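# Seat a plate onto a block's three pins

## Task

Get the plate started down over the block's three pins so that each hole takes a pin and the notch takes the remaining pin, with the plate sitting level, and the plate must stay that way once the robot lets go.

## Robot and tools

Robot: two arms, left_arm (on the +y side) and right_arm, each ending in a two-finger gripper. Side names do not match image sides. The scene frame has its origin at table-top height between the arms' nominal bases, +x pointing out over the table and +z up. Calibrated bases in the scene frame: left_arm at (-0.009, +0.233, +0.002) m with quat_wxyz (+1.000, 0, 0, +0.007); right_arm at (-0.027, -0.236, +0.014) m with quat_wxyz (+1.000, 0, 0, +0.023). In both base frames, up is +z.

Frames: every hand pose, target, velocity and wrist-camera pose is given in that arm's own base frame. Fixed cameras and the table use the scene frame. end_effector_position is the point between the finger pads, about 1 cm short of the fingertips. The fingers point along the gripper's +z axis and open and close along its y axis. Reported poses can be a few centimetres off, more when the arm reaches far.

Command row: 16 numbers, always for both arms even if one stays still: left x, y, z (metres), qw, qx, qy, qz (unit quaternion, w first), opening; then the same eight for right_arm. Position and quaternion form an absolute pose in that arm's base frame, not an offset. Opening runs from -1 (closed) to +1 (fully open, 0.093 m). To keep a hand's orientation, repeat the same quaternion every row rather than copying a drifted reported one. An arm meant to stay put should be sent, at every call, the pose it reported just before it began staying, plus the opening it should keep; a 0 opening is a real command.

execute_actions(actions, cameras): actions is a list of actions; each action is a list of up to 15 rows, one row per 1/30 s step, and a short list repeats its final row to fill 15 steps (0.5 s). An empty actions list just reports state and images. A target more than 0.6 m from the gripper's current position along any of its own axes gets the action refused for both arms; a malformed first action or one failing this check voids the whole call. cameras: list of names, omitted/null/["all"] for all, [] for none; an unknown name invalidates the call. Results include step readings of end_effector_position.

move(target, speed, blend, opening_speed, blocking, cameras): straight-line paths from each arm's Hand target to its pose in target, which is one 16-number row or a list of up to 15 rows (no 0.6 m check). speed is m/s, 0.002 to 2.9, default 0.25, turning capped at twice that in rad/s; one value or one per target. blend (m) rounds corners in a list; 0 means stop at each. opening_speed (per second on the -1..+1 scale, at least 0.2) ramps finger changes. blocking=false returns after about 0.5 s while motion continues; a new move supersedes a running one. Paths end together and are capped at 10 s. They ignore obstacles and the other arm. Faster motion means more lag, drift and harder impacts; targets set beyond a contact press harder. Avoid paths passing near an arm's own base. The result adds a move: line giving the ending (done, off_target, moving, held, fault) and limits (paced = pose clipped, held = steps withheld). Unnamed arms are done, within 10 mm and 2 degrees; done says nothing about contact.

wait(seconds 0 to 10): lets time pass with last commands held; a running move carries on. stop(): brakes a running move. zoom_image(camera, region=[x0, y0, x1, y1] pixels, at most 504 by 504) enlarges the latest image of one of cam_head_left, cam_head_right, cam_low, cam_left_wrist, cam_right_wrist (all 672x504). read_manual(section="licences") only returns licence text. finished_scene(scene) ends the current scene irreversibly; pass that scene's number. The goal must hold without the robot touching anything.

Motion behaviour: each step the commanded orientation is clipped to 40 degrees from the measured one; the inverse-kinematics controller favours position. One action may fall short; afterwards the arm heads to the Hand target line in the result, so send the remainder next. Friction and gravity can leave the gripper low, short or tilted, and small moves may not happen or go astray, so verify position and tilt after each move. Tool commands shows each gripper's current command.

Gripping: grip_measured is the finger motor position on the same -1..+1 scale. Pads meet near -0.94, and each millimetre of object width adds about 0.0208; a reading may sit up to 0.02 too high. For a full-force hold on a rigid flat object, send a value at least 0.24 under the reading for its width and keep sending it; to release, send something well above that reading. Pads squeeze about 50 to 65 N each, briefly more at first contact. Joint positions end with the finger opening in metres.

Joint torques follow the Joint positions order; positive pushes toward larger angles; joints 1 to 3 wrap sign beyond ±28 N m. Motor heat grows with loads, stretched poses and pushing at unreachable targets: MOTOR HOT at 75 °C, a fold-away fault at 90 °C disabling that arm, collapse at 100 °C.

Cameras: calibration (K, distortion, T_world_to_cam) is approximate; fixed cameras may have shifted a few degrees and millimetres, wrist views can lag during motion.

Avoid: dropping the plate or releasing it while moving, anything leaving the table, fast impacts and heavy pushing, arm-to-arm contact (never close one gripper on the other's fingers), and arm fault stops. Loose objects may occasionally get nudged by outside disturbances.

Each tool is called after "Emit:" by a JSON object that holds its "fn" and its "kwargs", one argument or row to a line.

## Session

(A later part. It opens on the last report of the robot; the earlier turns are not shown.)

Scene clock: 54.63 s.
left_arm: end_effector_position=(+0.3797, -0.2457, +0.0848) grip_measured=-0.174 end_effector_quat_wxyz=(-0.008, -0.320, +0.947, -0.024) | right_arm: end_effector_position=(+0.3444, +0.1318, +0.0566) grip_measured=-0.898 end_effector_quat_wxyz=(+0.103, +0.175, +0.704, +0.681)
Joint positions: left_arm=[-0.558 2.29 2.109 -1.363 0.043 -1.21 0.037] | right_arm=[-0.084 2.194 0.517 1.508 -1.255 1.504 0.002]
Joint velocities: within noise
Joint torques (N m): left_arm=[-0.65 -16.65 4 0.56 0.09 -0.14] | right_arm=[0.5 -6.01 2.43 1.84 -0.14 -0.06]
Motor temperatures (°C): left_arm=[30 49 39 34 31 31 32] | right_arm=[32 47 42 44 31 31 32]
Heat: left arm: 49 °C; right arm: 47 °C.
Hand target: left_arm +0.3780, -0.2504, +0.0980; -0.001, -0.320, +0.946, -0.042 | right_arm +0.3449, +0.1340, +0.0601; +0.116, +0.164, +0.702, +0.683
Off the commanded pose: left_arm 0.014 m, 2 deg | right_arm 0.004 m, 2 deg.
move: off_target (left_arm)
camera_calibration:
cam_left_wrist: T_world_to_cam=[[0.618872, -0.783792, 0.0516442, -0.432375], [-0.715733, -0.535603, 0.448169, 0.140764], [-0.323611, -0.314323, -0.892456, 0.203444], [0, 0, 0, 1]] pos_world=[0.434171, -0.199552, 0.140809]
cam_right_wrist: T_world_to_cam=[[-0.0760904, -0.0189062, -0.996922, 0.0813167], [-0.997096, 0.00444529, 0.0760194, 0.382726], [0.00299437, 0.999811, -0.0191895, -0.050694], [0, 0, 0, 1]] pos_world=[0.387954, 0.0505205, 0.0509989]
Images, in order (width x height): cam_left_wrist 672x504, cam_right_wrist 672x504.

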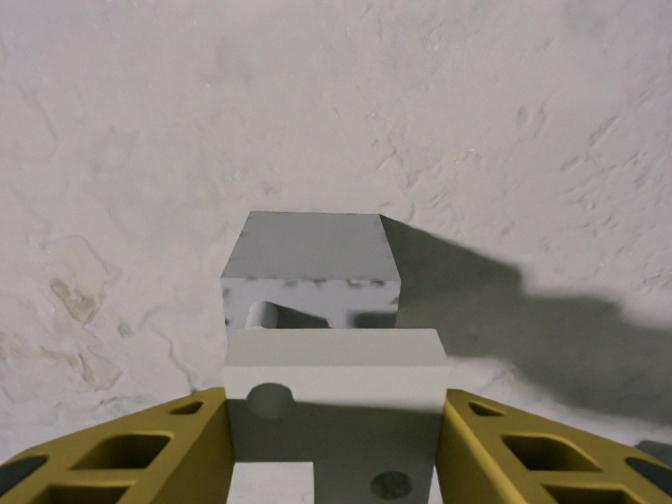

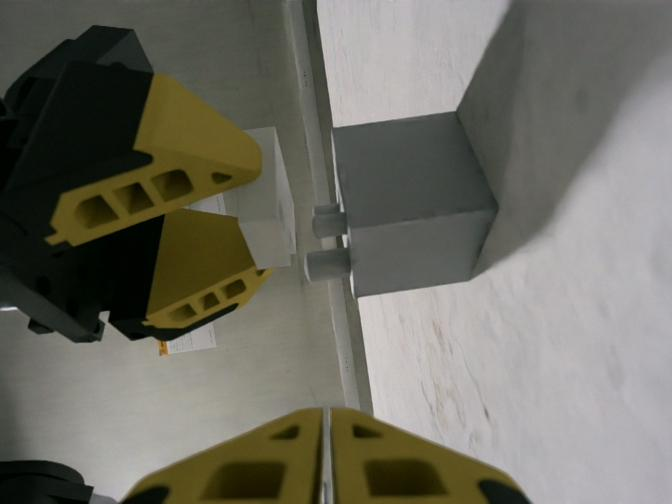

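Emit:
{"fn": "zoom_image", "kwargs": {
  "camera": "cam_right_wrist",
  "region": [315, 120, 375, 180]
}}

Emit:
{"fn": "zoom_image", "kwargs": {
  "camera": "cam_right_wrist",
  "region": [315, 180, 375, 240]
}}

Emit:
{"fn": "zoom_image", "kwargs": {
  "camera": "cam_right_wrist",
  "region": [315, 240, 375, 300]
}}

Emit:
{"fn": "zoom_image", "kwargs": {
  "camera": "cam_right_wrist",
  "region": [245, 180, 305, 240]
}}

Emit:
{"fn": "zoom_image", "kwargs": {
  "camera": "cam_right_wrist",
  "region": [245, 120, 305, 180]
}}

Scaled by 8.400 from the camera's 672x504 image, which has a finer 960x720 frame.

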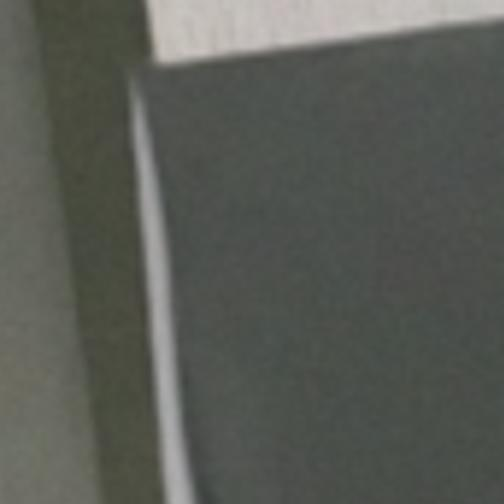

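Scaled by 8.400 from the camera's 672x504 image, which has a finer 960x720 frame.

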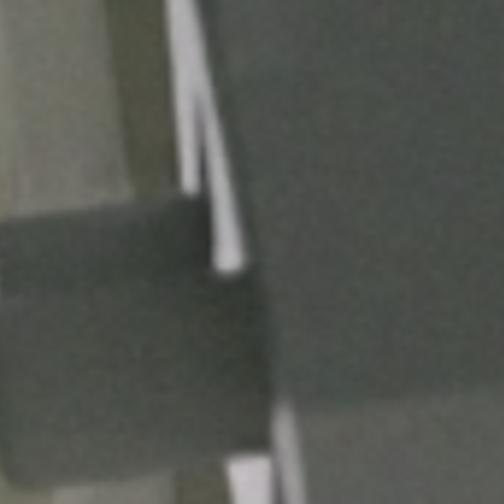

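Scaled by 8.400 from the camera's 672x504 image, which has a finer 960x720 frame.

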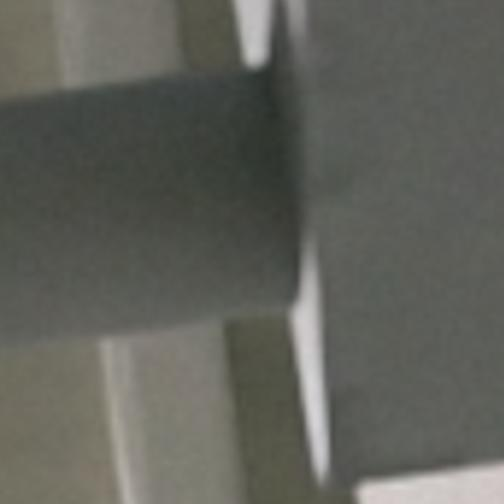

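Scaled by 8.400 from the camera's 672x504 image, which has a finer 960x720 frame.

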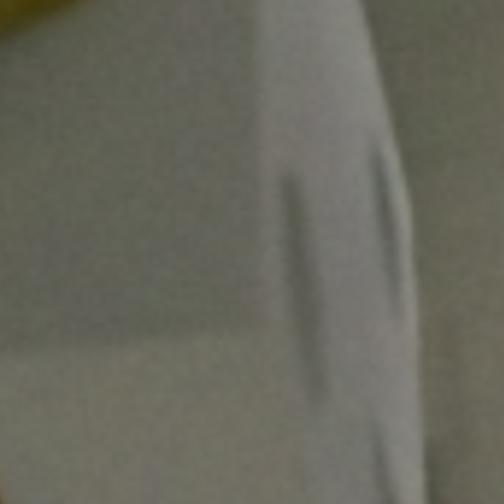

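Scaled by 8.400 from the camera's 672x504 image, which has a finer 960x720 frame.

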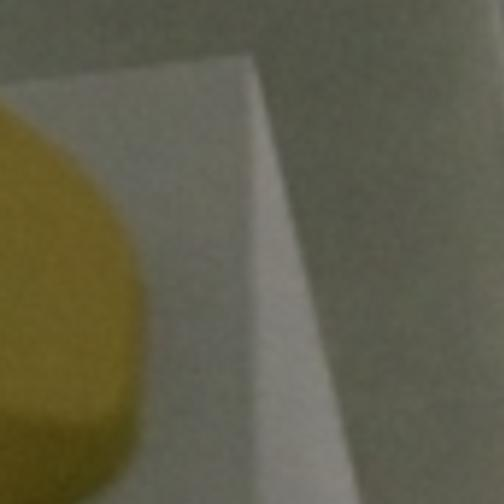

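Emit:
{"fn": "move", "kwargs": {
  "target": [0.3650, -0.2500, 0.106, 0.0154, -0.3203, 0.9464, -0.0379, -0.30, 0.345, 0.134, 0.060, 0.117, 0.164, 0.701, 0.684, -0.9],
  "speed": 0.05,
  "cameras": ["cam_right_wrist", "cam_left_wrist"]
}}

Emit:
{"fn": "zoom_image", "kwargs": {
  "camera": "cam_right_wrist",
  "region": [190, 90, 390, 310]
}}

Emit:
{"fn": "zoom_image", "kwargs": {
  "camera": "cam_left_wrist",
  "region": [210, 214, 470, 504]
}}

Scene clock: 60.20 s.
left_arm: end_effector_position=(+0.3640, -0.2499, +0.0934) grip_measured=-0.174 end_effector_quat_wxyz=(-0.002, -0.318, +0.948, -0.027) | right_arm: end_effector_position=(+0.3444, +0.1318, +0.0566) grip_measured=-0.898 end_effector_quat_wxyz=(+0.103, +0.175, +0.704, +0.681)
Joint positions: left_arm=[-0.588 2.22 2.027 -1.337 0.036 -1.236 0.037] | right_arm=[-0.084 2.194 0.517 1.508 -1.255 1.504 0.002]
Joint velocities: within noise
Joint torques (N m): left_arm=[-0.4 -16.09 3.96 0.58 -0.18 -0.14] | right_arm=[0.49 -6 2.43 1.84 -0.14 -0.05]
Motor temperatures (°C): left_arm=[30 52 39 34 31 31 32] | right_arm=[32 47 42 45 31 31 32]
Heat: left arm: 52 °C; right arm: 47 °C.
Hand target: left_arm +0.3649, -0.2500, +0.1058; +0.015, -0.320, +0.946, -0.038 | right_arm +0.3449, +0.1340, +0.0601; +0.116, +0.164, +0.702, +0.683
Off the commanded pose: left_arm 0.013 m, 2 deg | right_arm 0.004 m, 2 deg.
move: off_target (left_arm)
camera_calibration:
cam_left_wrist: T_world_to_cam=[[0.615188, -0.785942, 0.0619551, -0.426526], [-0.724114, -0.532214, 0.438643, 0.128177], [-0.311774, -0.31471, -0.896523, 0.200675], [0, 0, 0, 1]] pos_world=[0.417773, -0.203853, 0.150112]
cam_right_wrist: T_world_to_cam=[[-0.0760904, -0.0189062, -0.996922, 0.0813167], [-0.997096, 0.00444529, 0.0760194, 0.382726], [0.00299437, 0.999811, -0.0191895, -0.050694], [0, 0, 0, 1]] pos_world=[0.387954, 0.0505205, 0.0509989]
Images, in order (width x height): cam_left_wrist 672x504, cam_right_wrist 672x504.

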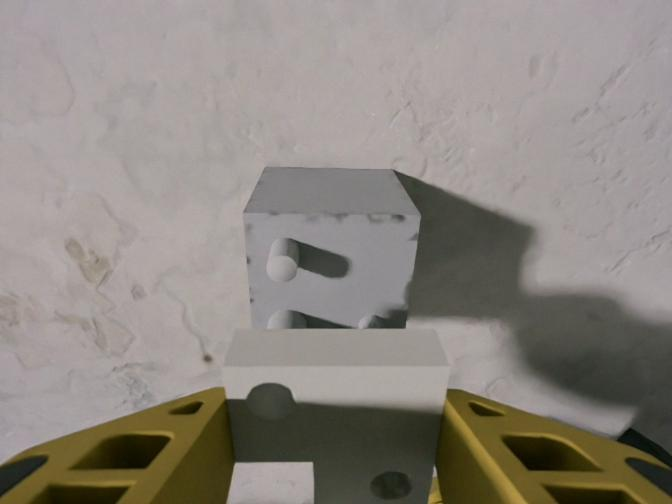

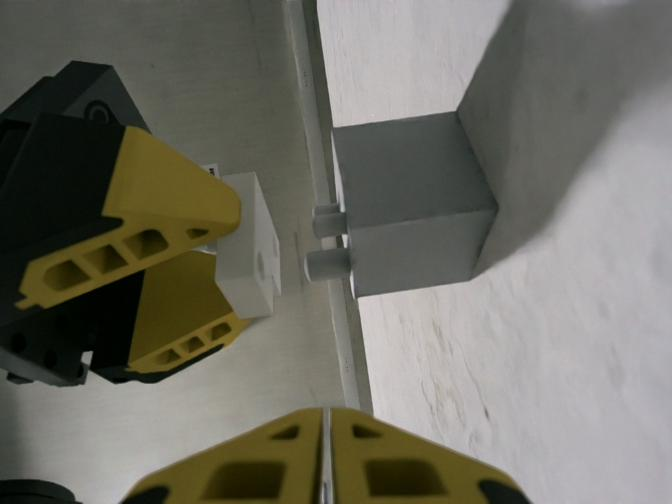

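Scaled by 2.291 from the camera's 672x504 image, which has a finer 960x720 frame.

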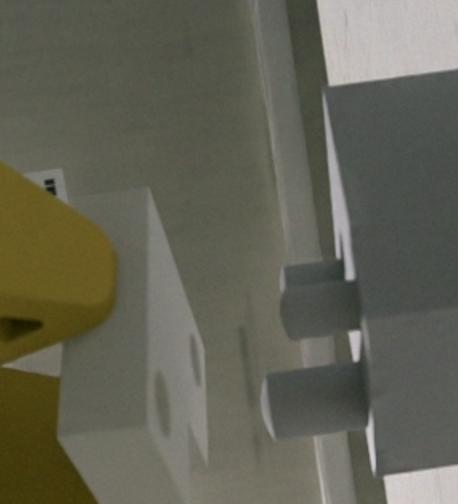

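Scaled by 1.738 from the camera's 672x504 image, which has a finer 960x720 frame.

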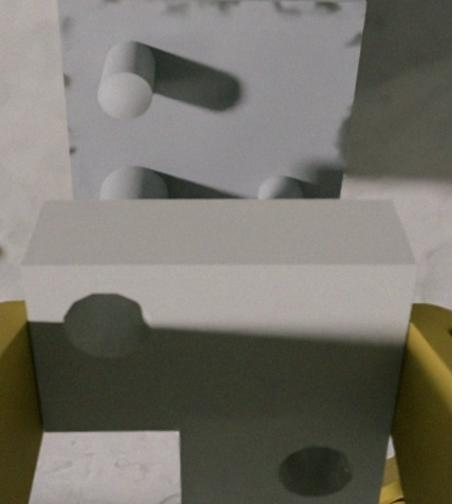

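Emit:
{"fn": "move", "kwargs": {
  "target": [0.3745, -0.2415, 0.106, 0.0251, -0.3228, 0.9456, -0.0310, -0.30, 0.345, 0.134, 0.060, 0.117, 0.164, 0.701, 0.684, -0.9],
  "speed": 0.05,
  "cameras": ["cam_right_wrist", "cam_left_wrist"]
}}

Emit:
{"fn": "zoom_image", "kwargs": {
  "camera": "cam_right_wrist",
  "region": [190, 90, 390, 310]
}}

Emit:
{"fn": "zoom_image", "kwargs": {
  "camera": "cam_left_wrist",
  "region": [210, 214, 470, 504]
}}

Scene clock: 61.53 s.
left_arm: end_effector_position=(+0.3685, -0.2434, +0.0934) grip_measured=-0.174 end_effector_quat_wxyz=(+0.008, -0.323, +0.946, -0.020) | right_arm: end_effector_position=(+0.3444, +0.1318, +0.0567) grip_measured=-0.898 end_effector_quat_wxyz=(+0.104, +0.175, +0.704, +0.681)
Joint positions: left_arm=[-0.579 2.22 2.027 -1.336 0.013 -1.236 0.037] | right_arm=[-0.084 2.194 0.517 1.509 -1.255 1.504 0.002]
Joint velocities: within noise
Joint torques (N m): left_arm=[0.32 -14.68 5.65 0.52 -0.21 0.02] | right_arm=[0.49 -6.02 2.41 1.84 -0.14 -0.06]
Motor temperatures (°C): left_arm=[30 53 39 34 31 31 32] | right_arm=[32 47 41 45 31 31 32]
Heat: left arm: 53 °C; right arm: 47 °C.
Hand target: left_arm +0.3743, -0.2414, +0.1059; +0.025, -0.323, +0.946, -0.031 | right_arm +0.3449, +0.1340, +0.0601; +0.116, +0.164, +0.702, +0.683
Off the commanded pose: left_arm 0.014 m, 2 deg | right_arm 0.004 m, 2 deg.
move: off_target (left_arm)
camera_calibration:
cam_left_wrist: T_world_to_cam=[[0.622626, -0.780562, 0.0553194, -0.42499], [-0.724156, -0.547956, 0.418739, 0.133017], [-0.296539, -0.300778, -0.90642, 0.20279], [0, 0, 0, 1]] pos_world=[0.42107, -0.197848, 0.151624]
cam_right_wrist: T_world_to_cam=[[-0.0757791, -0.0189914, -0.996944, 0.0812018], [-0.99712, 0.00454494, 0.0757059, 0.382747], [0.00309329, 0.999809, -0.0192811, -0.0507273], [0, 0, 0, 1]] pos_world=[0.387955, 0.0505202, 0.0509994]
Images, in order (width x height): cam_left_wrist 672x504, cam_right_wrist 672x504.

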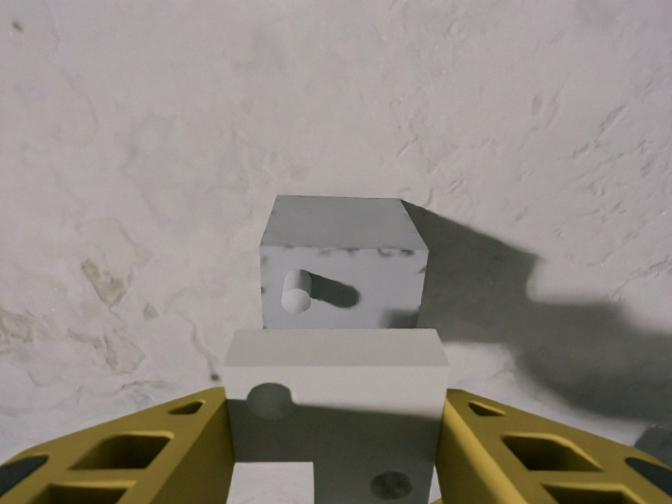

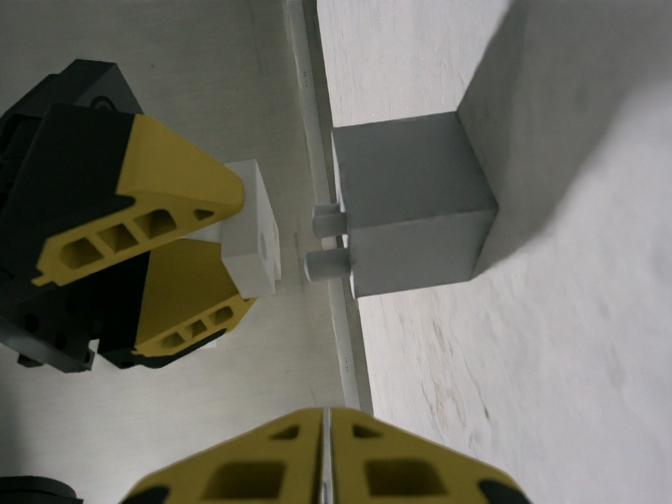

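Scaled by 2.291 from the camera's 672x504 image, which has a finer 960x720 frame.

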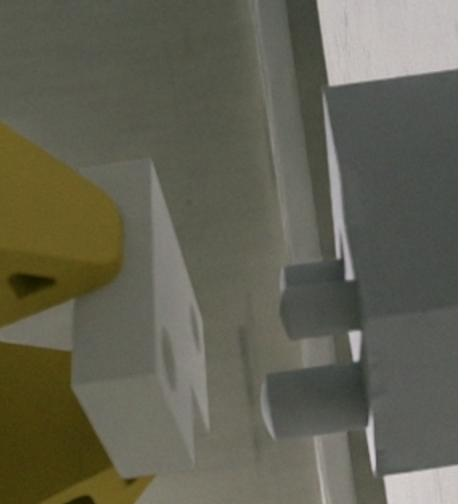

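Scaled by 1.738 from the camera's 672x504 image, which has a finer 960x720 frame.

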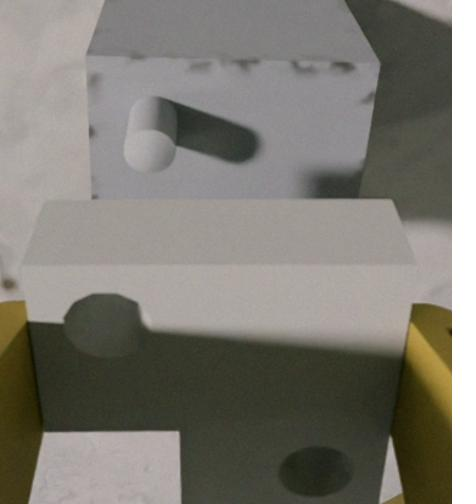

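Emit:
{"fn": "zoom_image", "kwargs": {
  "camera": "cam_left_wrist",
  "region": [245, 185, 325, 265]
}}

Emit:
{"fn": "zoom_image", "kwargs": {
  "camera": "cam_left_wrist",
  "region": [370, 185, 450, 265]
}}

Emit:
{"fn": "zoom_image", "kwargs": {
  "camera": "cam_left_wrist",
  "region": [245, 255, 325, 335]
}}

Emit:
{"fn": "zoom_image", "kwargs": {
  "camera": "cam_left_wrist",
  "region": [370, 255, 450, 335]
}}

Emit:
{"fn": "zoom_image", "kwargs": {
  "camera": "cam_left_wrist",
  "region": [205, 310, 275, 380]
}}

Emit:
{"fn": "zoom_image", "kwargs": {
  "camera": "cam_left_wrist",
  "region": [395, 310, 465, 380]
}}

Scaled by 6.300 from the camera's 672x504 image, which has a finer 960x720 frame.

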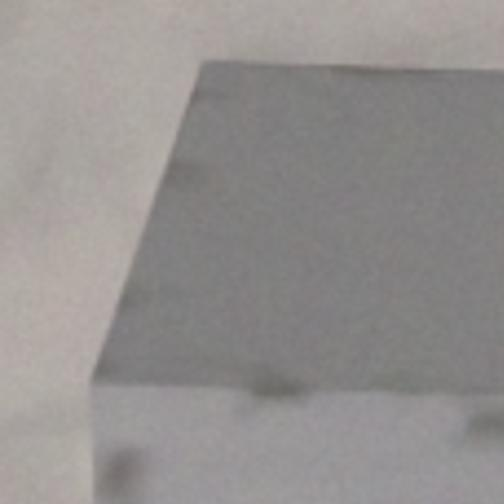

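Scaled by 6.300 from the camera's 672x504 image, which has a finer 960x720 frame.

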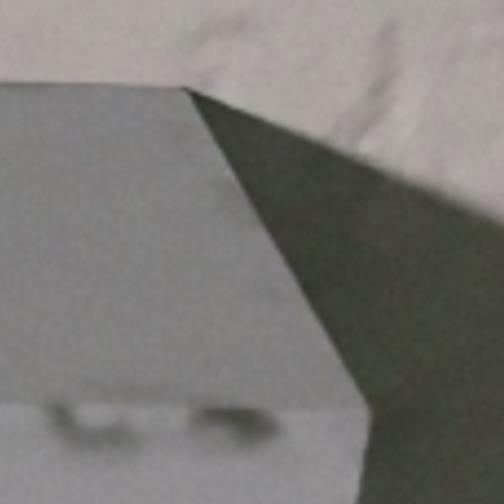

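Scaled by 6.300 from the camera's 672x504 image, which has a finer 960x720 frame.

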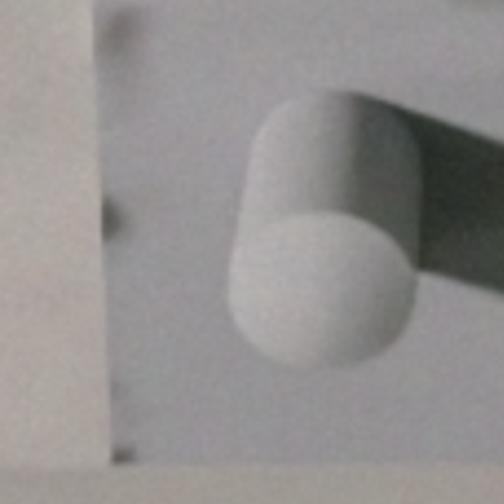

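Scaled by 6.300 from the camera's 672x504 image, which has a finer 960x720 frame.

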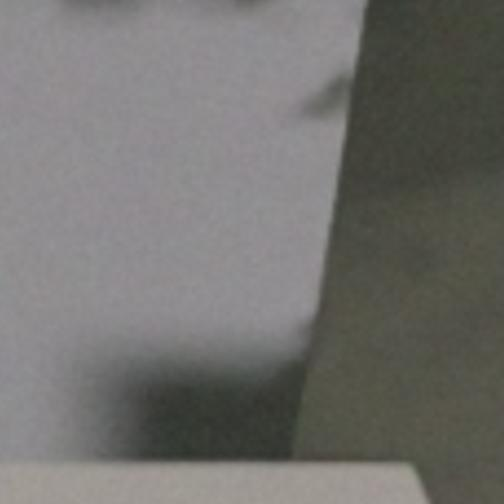

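Scaled by 7.200 from the camera's 672x504 image, which has a finer 960x720 frame.

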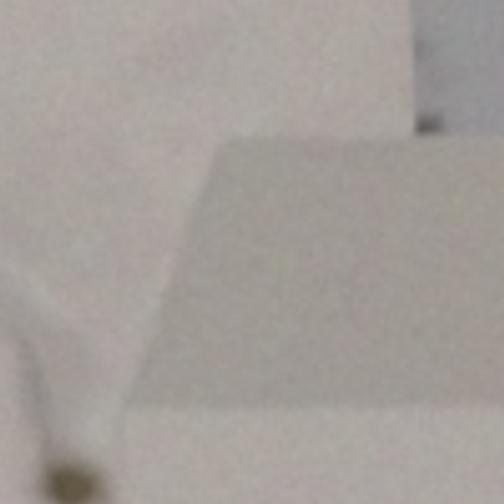

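Scaled by 7.200 from the camera's 672x504 image, which has a finer 960x720 frame.

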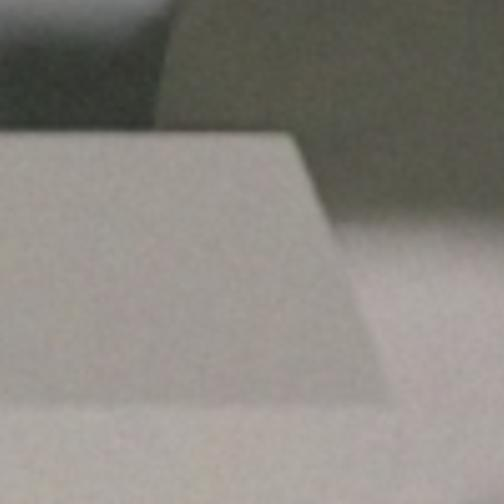

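Emit:
{"fn": "move", "kwargs": {
  "target": [0.3790, -0.2416, 0.0985, 0.0253, -0.3138, 0.9487, -0.0308, -0.30, 0.345, 0.134, 0.060, 0.117, 0.164, 0.701, 0.684, -0.9],
  "speed": 0.03,
  "cameras": ["cam_right_wrist", "cam_left_wrist"]
}}

Emit:
{"fn": "zoom_image", "kwargs": {
  "camera": "cam_right_wrist",
  "region": [190, 90, 390, 310]
}}

Emit:
{"fn": "zoom_image", "kwargs": {
  "camera": "cam_left_wrist",
  "region": [210, 214, 470, 504]
}}

Scene clock: 64.07 s.
left_arm: end_effector_position=(+0.3717, -0.2434, +0.0935) grip_measured=-0.174 end_effector_quat_wxyz=(+0.012, -0.315, +0.949, -0.024) | right_arm: end_effector_position=(+0.3444, +0.1318, +0.0567) grip_measured=-0.898 end_effector_quat_wxyz=(+0.104, +0.175, +0.704, +0.681)
Joint positions: left_arm=[-0.575 2.22 2.027 -1.325 0.012 -1.217 0.037] | right_arm=[-0.084 2.194 0.517 1.509 -1.255 1.504 0.002]
Joint velocities: within noise
Joint torques (N m): left_arm=[0.49 -13.19 5.55 0.62 -0.21 0.09] | right_arm=[0.49 -6.02 2.4 1.84 -0.14 -0.06]
Motor temperatures (°C): left_arm=[30 54 39 34 31 31 32] | right_arm=[32 47 41 45 31 31 32]
Heat: left arm: 54 °C; right arm: 47 °C.
Hand target: left_arm +0.3789, -0.2416, +0.0985; +0.025, -0.314, +0.949, -0.031 | right_arm +0.3449, +0.1340, +0.0601; +0.116, +0.164, +0.702, +0.683
Off the commanded pose: left_arm 0.009 m, 2 deg | right_arm 0.004 m, 2 deg.
move: done
camera_calibration:
cam_left_wrist: T_world_to_cam=[[0.609806, -0.789831, 0.065607, -0.425427], [-0.736813, -0.53448, 0.41405, 0.143726], [-0.291964, -0.30083, -0.907887, 0.202253], [0, 0, 0, 1]] pos_world=[0.424378, -0.198353, 0.152024]
cam_right_wrist: T_world_to_cam=[[-0.0757791, -0.0189914, -0.996944, 0.0812018], [-0.99712, 0.00454494, 0.0757059, 0.382747], [0.00309329, 0.999809, -0.0192811, -0.0507273], [0, 0, 0, 1]] pos_world=[0.387955, 0.0505202, 0.0509994]
Images, in order (width x height): cam_left_wrist 672x504, cam_right_wrist 672x504.

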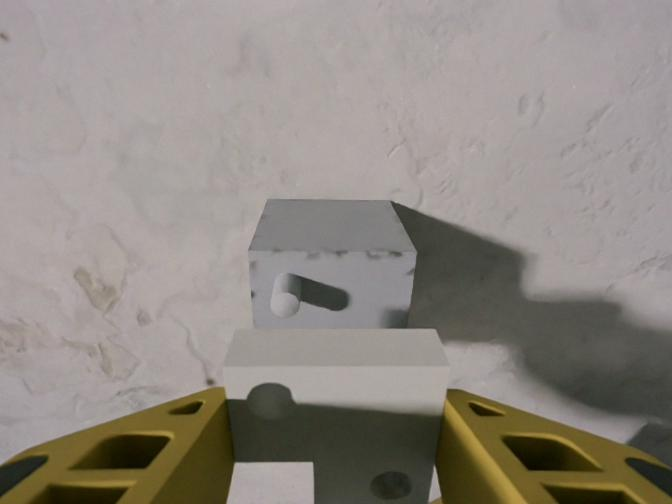

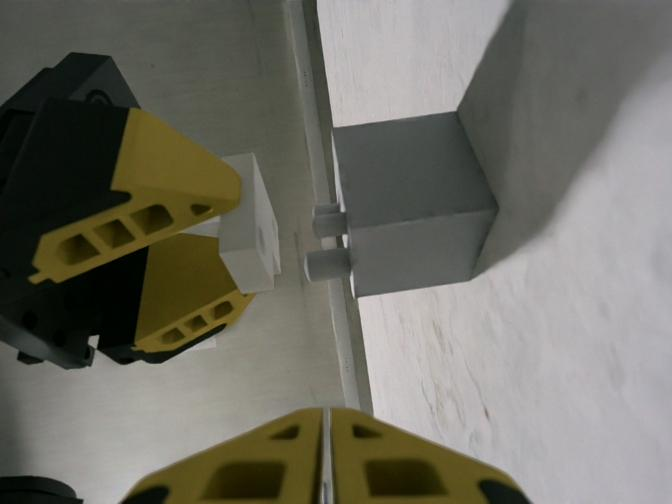

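Scaled by 2.291 from the camera's 672x504 image, which has a finer 960x720 frame.

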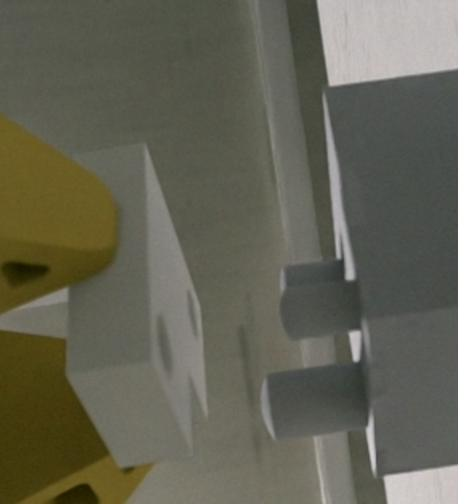

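Scaled by 1.738 from the camera's 672x504 image, which has a finer 960x720 frame.

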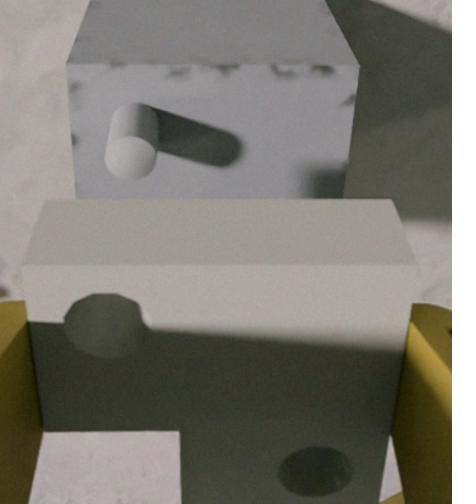

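Emit:
{"fn": "zoom_image", "kwargs": {
  "camera": "cam_right_wrist",
  "region": [210, 215, 290, 295]
}}

Emit:
{"fn": "zoom_image", "kwargs": {
  "camera": "cam_left_wrist",
  "region": [230, 190, 310, 270]
}}

Emit:
{"fn": "zoom_image", "kwargs": {
  "camera": "cam_left_wrist",
  "region": [355, 190, 435, 270]
}}

Emit:
{"fn": "zoom_image", "kwargs": {
  "camera": "cam_left_wrist",
  "region": [235, 260, 315, 340]
}}

Scaled by 6.300 from the camera's 672x504 image, which has a finer 960x720 frame.

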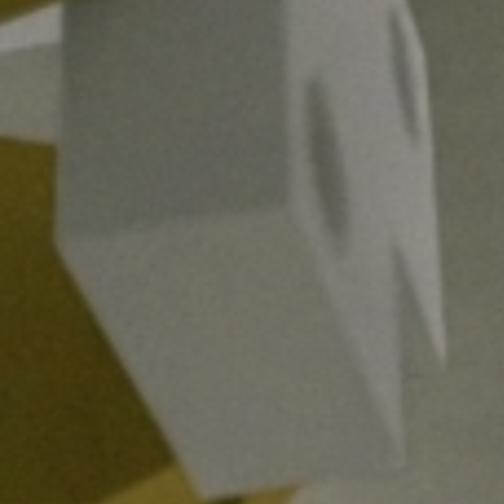

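Scaled by 6.300 from the camera's 672x504 image, which has a finer 960x720 frame.

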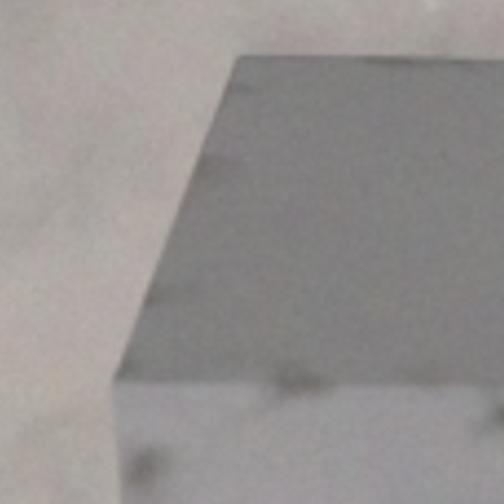

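Scaled by 6.300 from the camera's 672x504 image, which has a finer 960x720 frame.

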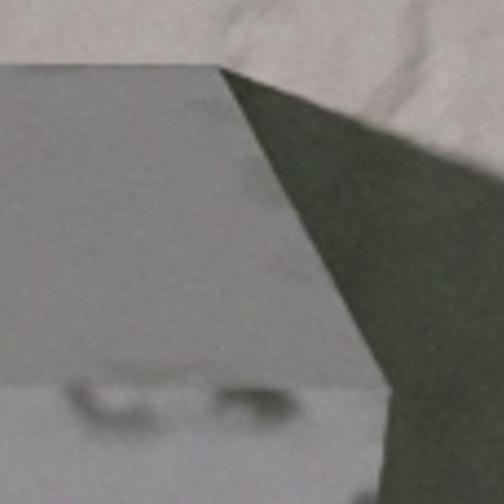

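Scaled by 6.300 from the camera's 672x504 image, which has a finer 960x720 frame.

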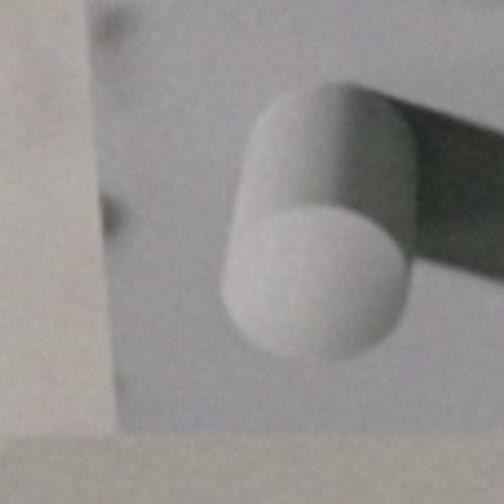

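Emit:
{"fn": "move", "kwargs": {
  "target": [0.3833, -0.2405, 0.0920, 0.0230, -0.3064, 0.9515, -0.0192, -0.30, 0.345, 0.134, 0.060, 0.117, 0.164, 0.701, 0.684, -0.9],
  "speed": 0.03,
  "cameras": ["cam_right_wrist", "cam_left_wrist"]
}}

Emit:
{"fn": "zoom_image", "kwargs": {
  "camera": "cam_right_wrist",
  "region": [190, 90, 390, 310]
}}

Emit:
{"fn": "zoom_image", "kwargs": {
  "camera": "cam_left_wrist",
  "region": [210, 184, 470, 504]
}}

Scene clock: 66.93 s.
left_arm: end_effector_position=(+0.3759, -0.2434, +0.0882) grip_measured=-0.174 end_effector_quat_wxyz=(+0.014, -0.306, +0.952, -0.019) | right_arm: end_effector_position=(+0.3444, +0.1318, +0.0567) grip_measured=-0.898 end_effector_quat_wxyz=(+0.104, +0.175, +0.704, +0.681)
Joint positions: left_arm=[-0.573 2.243 2.043 -1.324 0.003 -1.197 0.037] | right_arm=[-0.084 2.194 0.517 1.509 -1.255 1.504 0.002]
Joint velocities: within noise
Joint torques (N m): left_arm=[0.61 -11.99 7.06 0.38 -0.23 0.07] | right_arm=[0.5 -6 2.43 1.84 -0.14 -0.06]
Motor temperatures (°C): left_arm=[30 55 39 34 31 31 32] | right_arm=[32 47 41 45 31 31 32]
Heat: left arm: 55 °C; right arm: 47 °C.
Hand target: left_arm +0.3831, -0.2404, +0.0920; +0.023, -0.306, +0.951, -0.019 | right_arm +0.3449, +0.1340, +0.0601; +0.116, +0.164, +0.702, +0.683
Off the commanded pose: left_arm 0.009 m, 1 deg | right_arm 0.004 m, 2 deg.
move: done
camera_calibration:
cam_left_wrist: T_world_to_cam=[[0.595506, -0.801304, 0.0573126, -0.424253], [-0.746778, -0.52586, 0.407178, 0.155367], [-0.296135, -0.285277, -0.911549, 0.204352], [0, 0, 0, 1]] pos_world=[0.429186, -0.199957, 0.14733]
cam_right_wrist: T_world_to_cam=[[-0.0757791, -0.0189914, -0.996944, 0.0812018], [-0.99712, 0.00454494, 0.0757059, 0.382747], [0.00309329, 0.999809, -0.0192811, -0.0507273], [0, 0, 0, 1]] pos_world=[0.387955, 0.0505202, 0.0509994]
Images, in order (width x height): cam_left_wrist 672x504, cam_right_wrist 672x504.

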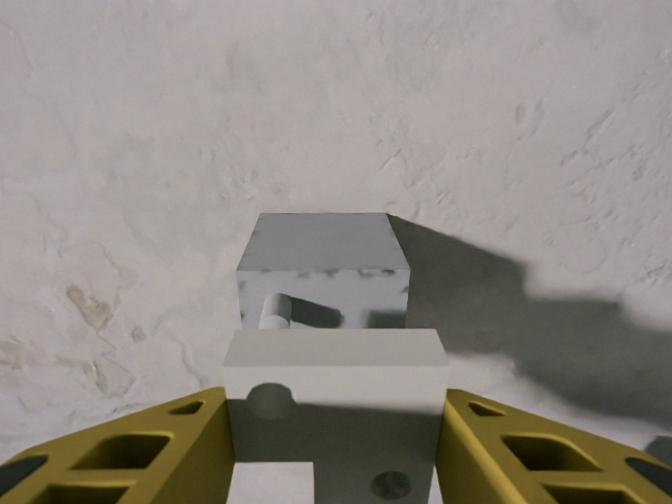

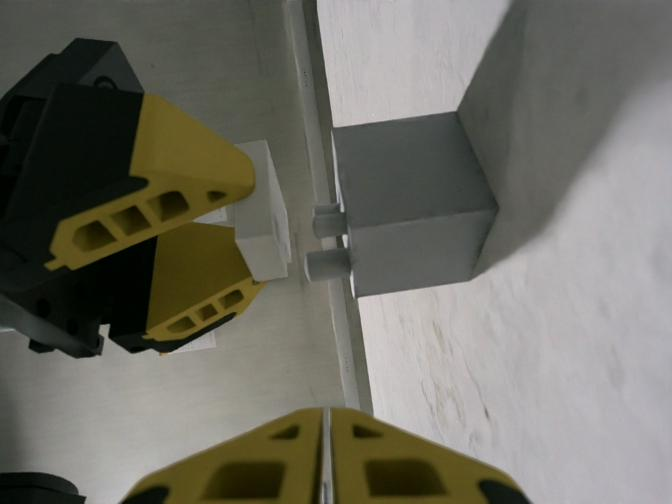

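Scaled by 2.291 from the camera's 672x504 image, which has a finer 960x720 frame.

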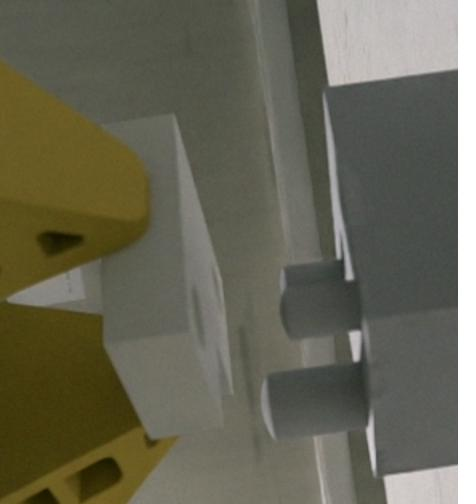

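Scaled by 1.575 from the camera's 672x504 image, which has a finer 960x720 frame.

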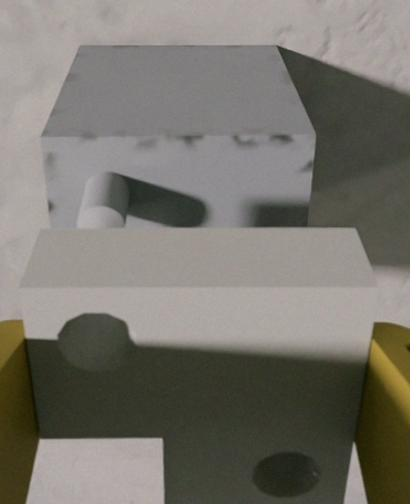

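Emit:
{"fn": "zoom_image", "kwargs": {
  "camera": "cam_left_wrist",
  "region": [225, 200, 305, 280]
}}

Emit:
{"fn": "zoom_image", "kwargs": {
  "camera": "cam_left_wrist",
  "region": [350, 200, 430, 280]
}}

Emit:
{"fn": "zoom_image", "kwargs": {
  "camera": "cam_right_wrist",
  "region": [225, 205, 305, 285]
}}

Emit:
{"fn": "zoom_image", "kwargs": {
  "camera": "cam_right_wrist",
  "region": [225, 130, 305, 210]
}}

Scaled by 6.300 from the camera's 672x504 image, which has a finer 960x720 frame.

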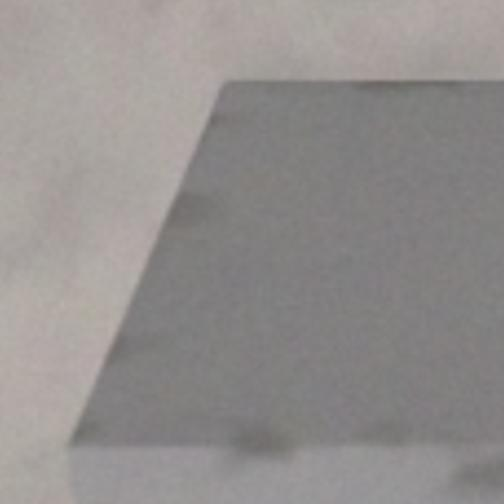

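Scaled by 6.300 from the camera's 672x504 image, which has a finer 960x720 frame.

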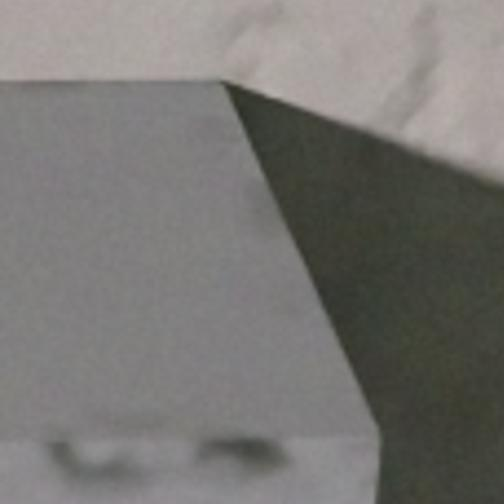

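Scaled by 6.300 from the camera's 672x504 image, which has a finer 960x720 frame.

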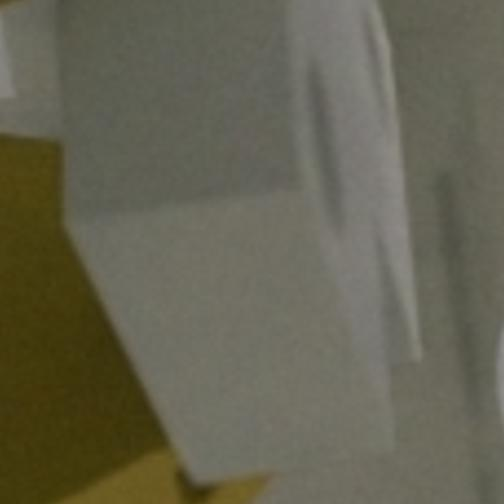

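Scaled by 6.300 from the camera's 672x504 image, which has a finer 960x720 frame.

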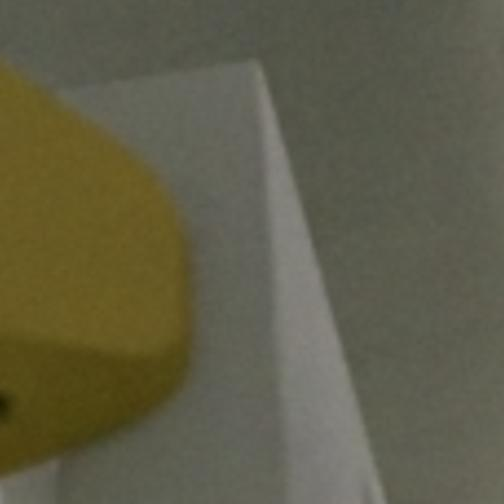

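Emit:
{"fn": "move", "kwargs": {
  "target": [0.3820, -0.2391, 0.0860, 0.0185, -0.3064, 0.9517, -0.0130, -0.30, 0.345, 0.134, 0.060, 0.117, 0.164, 0.701, 0.684, -0.9],
  "speed": 0.03,
  "cameras": ["cam_right_wrist", "cam_left_wrist"]
}}

Emit:
{"fn": "zoom_image", "kwargs": {
  "camera": "cam_left_wrist",
  "region": [215, 210, 295, 290]
}}

Emit:
{"fn": "zoom_image", "kwargs": {
  "camera": "cam_left_wrist",
  "region": [345, 210, 425, 290]
}}

Emit:
{"fn": "zoom_image", "kwargs": {
  "camera": "cam_right_wrist",
  "region": [235, 200, 365, 310]
}}

Emit:
{"fn": "zoom_image", "kwargs": {
  "camera": "cam_right_wrist",
  "region": [235, 115, 365, 225]
}}

Scene clock: 68.43 s.
left_arm: end_effector_position=(+0.3758, -0.2431, +0.0848) grip_measured=-0.174 end_effector_quat_wxyz=(+0.012, -0.306, +0.952, -0.016) | right_arm: end_effector_position=(+0.3444, +0.1318, +0.0567) grip_measured=-0.898 end_effector_quat_wxyz=(+0.104, +0.175, +0.704, +0.681)
Joint positions: left_arm=[-0.573 2.251 2.043 -1.324 0.002 -1.196 0.037] | right_arm=[-0.084 2.194 0.517 1.509 -1.255 1.504 0.002]
Joint velocities: within noise
Joint torques (N m): left_arm=[0.66 -11.99 6.38 0.39 -0.24 0.09] | right_arm=[0.5 -6.02 2.41 1.84 -0.14 -0.06]
Motor temperatures (°C): left_arm=[30 56 39 34 31 31 32] | right_arm=[32 47 41 46 31 31 32]
Heat: left arm: 56 °C; right arm: 47 °C.
Hand target: left_arm +0.3819, -0.2390, +0.0860; +0.019, -0.306, +0.952, -0.013 | right_arm +0.3449, +0.1340, +0.0601; +0.116, +0.164, +0.702, +0.683
Off the commanded pose: left_arm 0.007 m, 1 deg | right_arm 0.004 m, 2 deg.
move: done
camera_calibration:
cam_left_wrist: T_world_to_cam=[[0.594956, -0.802236, 0.0494514, -0.423131], [-0.744897, -0.527231, 0.408847, 0.155642], [-0.301919, -0.280082, -0.911262, 0.204705], [0, 0, 0, 1]] pos_world=[0.429486, -0.200057, 0.14383]
cam_right_wrist: T_world_to_cam=[[-0.0757791, -0.0189914, -0.996944, 0.0812018], [-0.99712, 0.00454494, 0.0757059, 0.382747], [0.00309329, 0.999809, -0.0192811, -0.0507273], [0, 0, 0, 1]] pos_world=[0.387955, 0.0505202, 0.0509994]
Images, in order (width x height): cam_left_wrist 672x504, cam_right_wrist 672x504.

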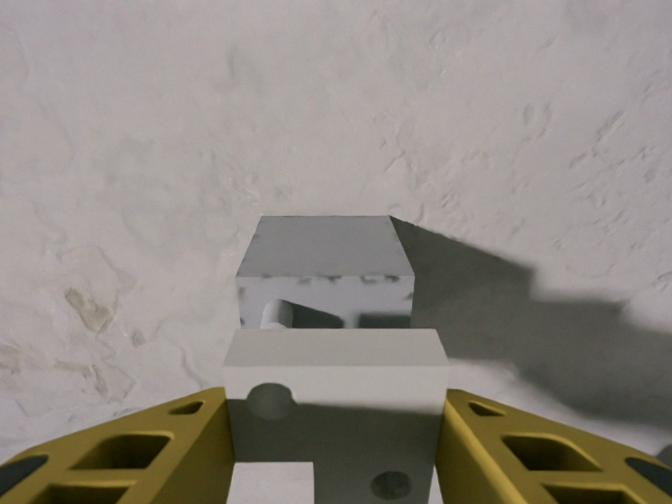

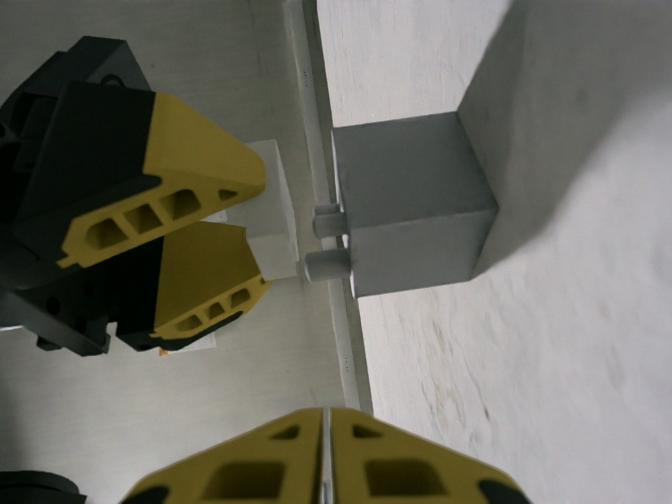

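Scaled by 6.300 from the camera's 672x504 image, which has a finer 960x720 frame.

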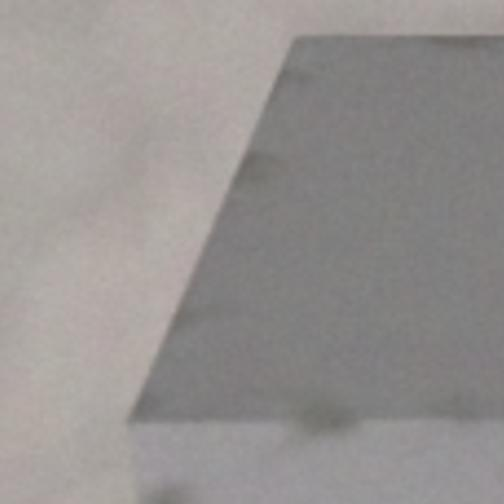

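Scaled by 6.300 from the camera's 672x504 image, which has a finer 960x720 frame.

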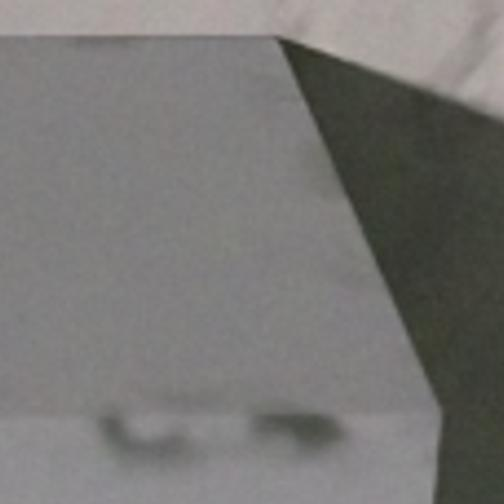

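Scaled by 3.877 from the camera's 672x504 image, which has a finer 960x720 frame.

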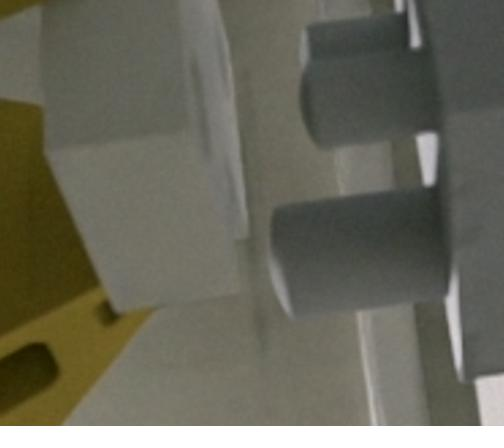

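Scaled by 3.877 from the camera's 672x504 image, which has a finer 960x720 frame.

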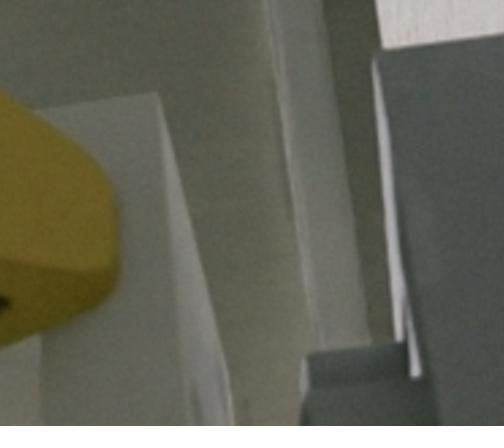

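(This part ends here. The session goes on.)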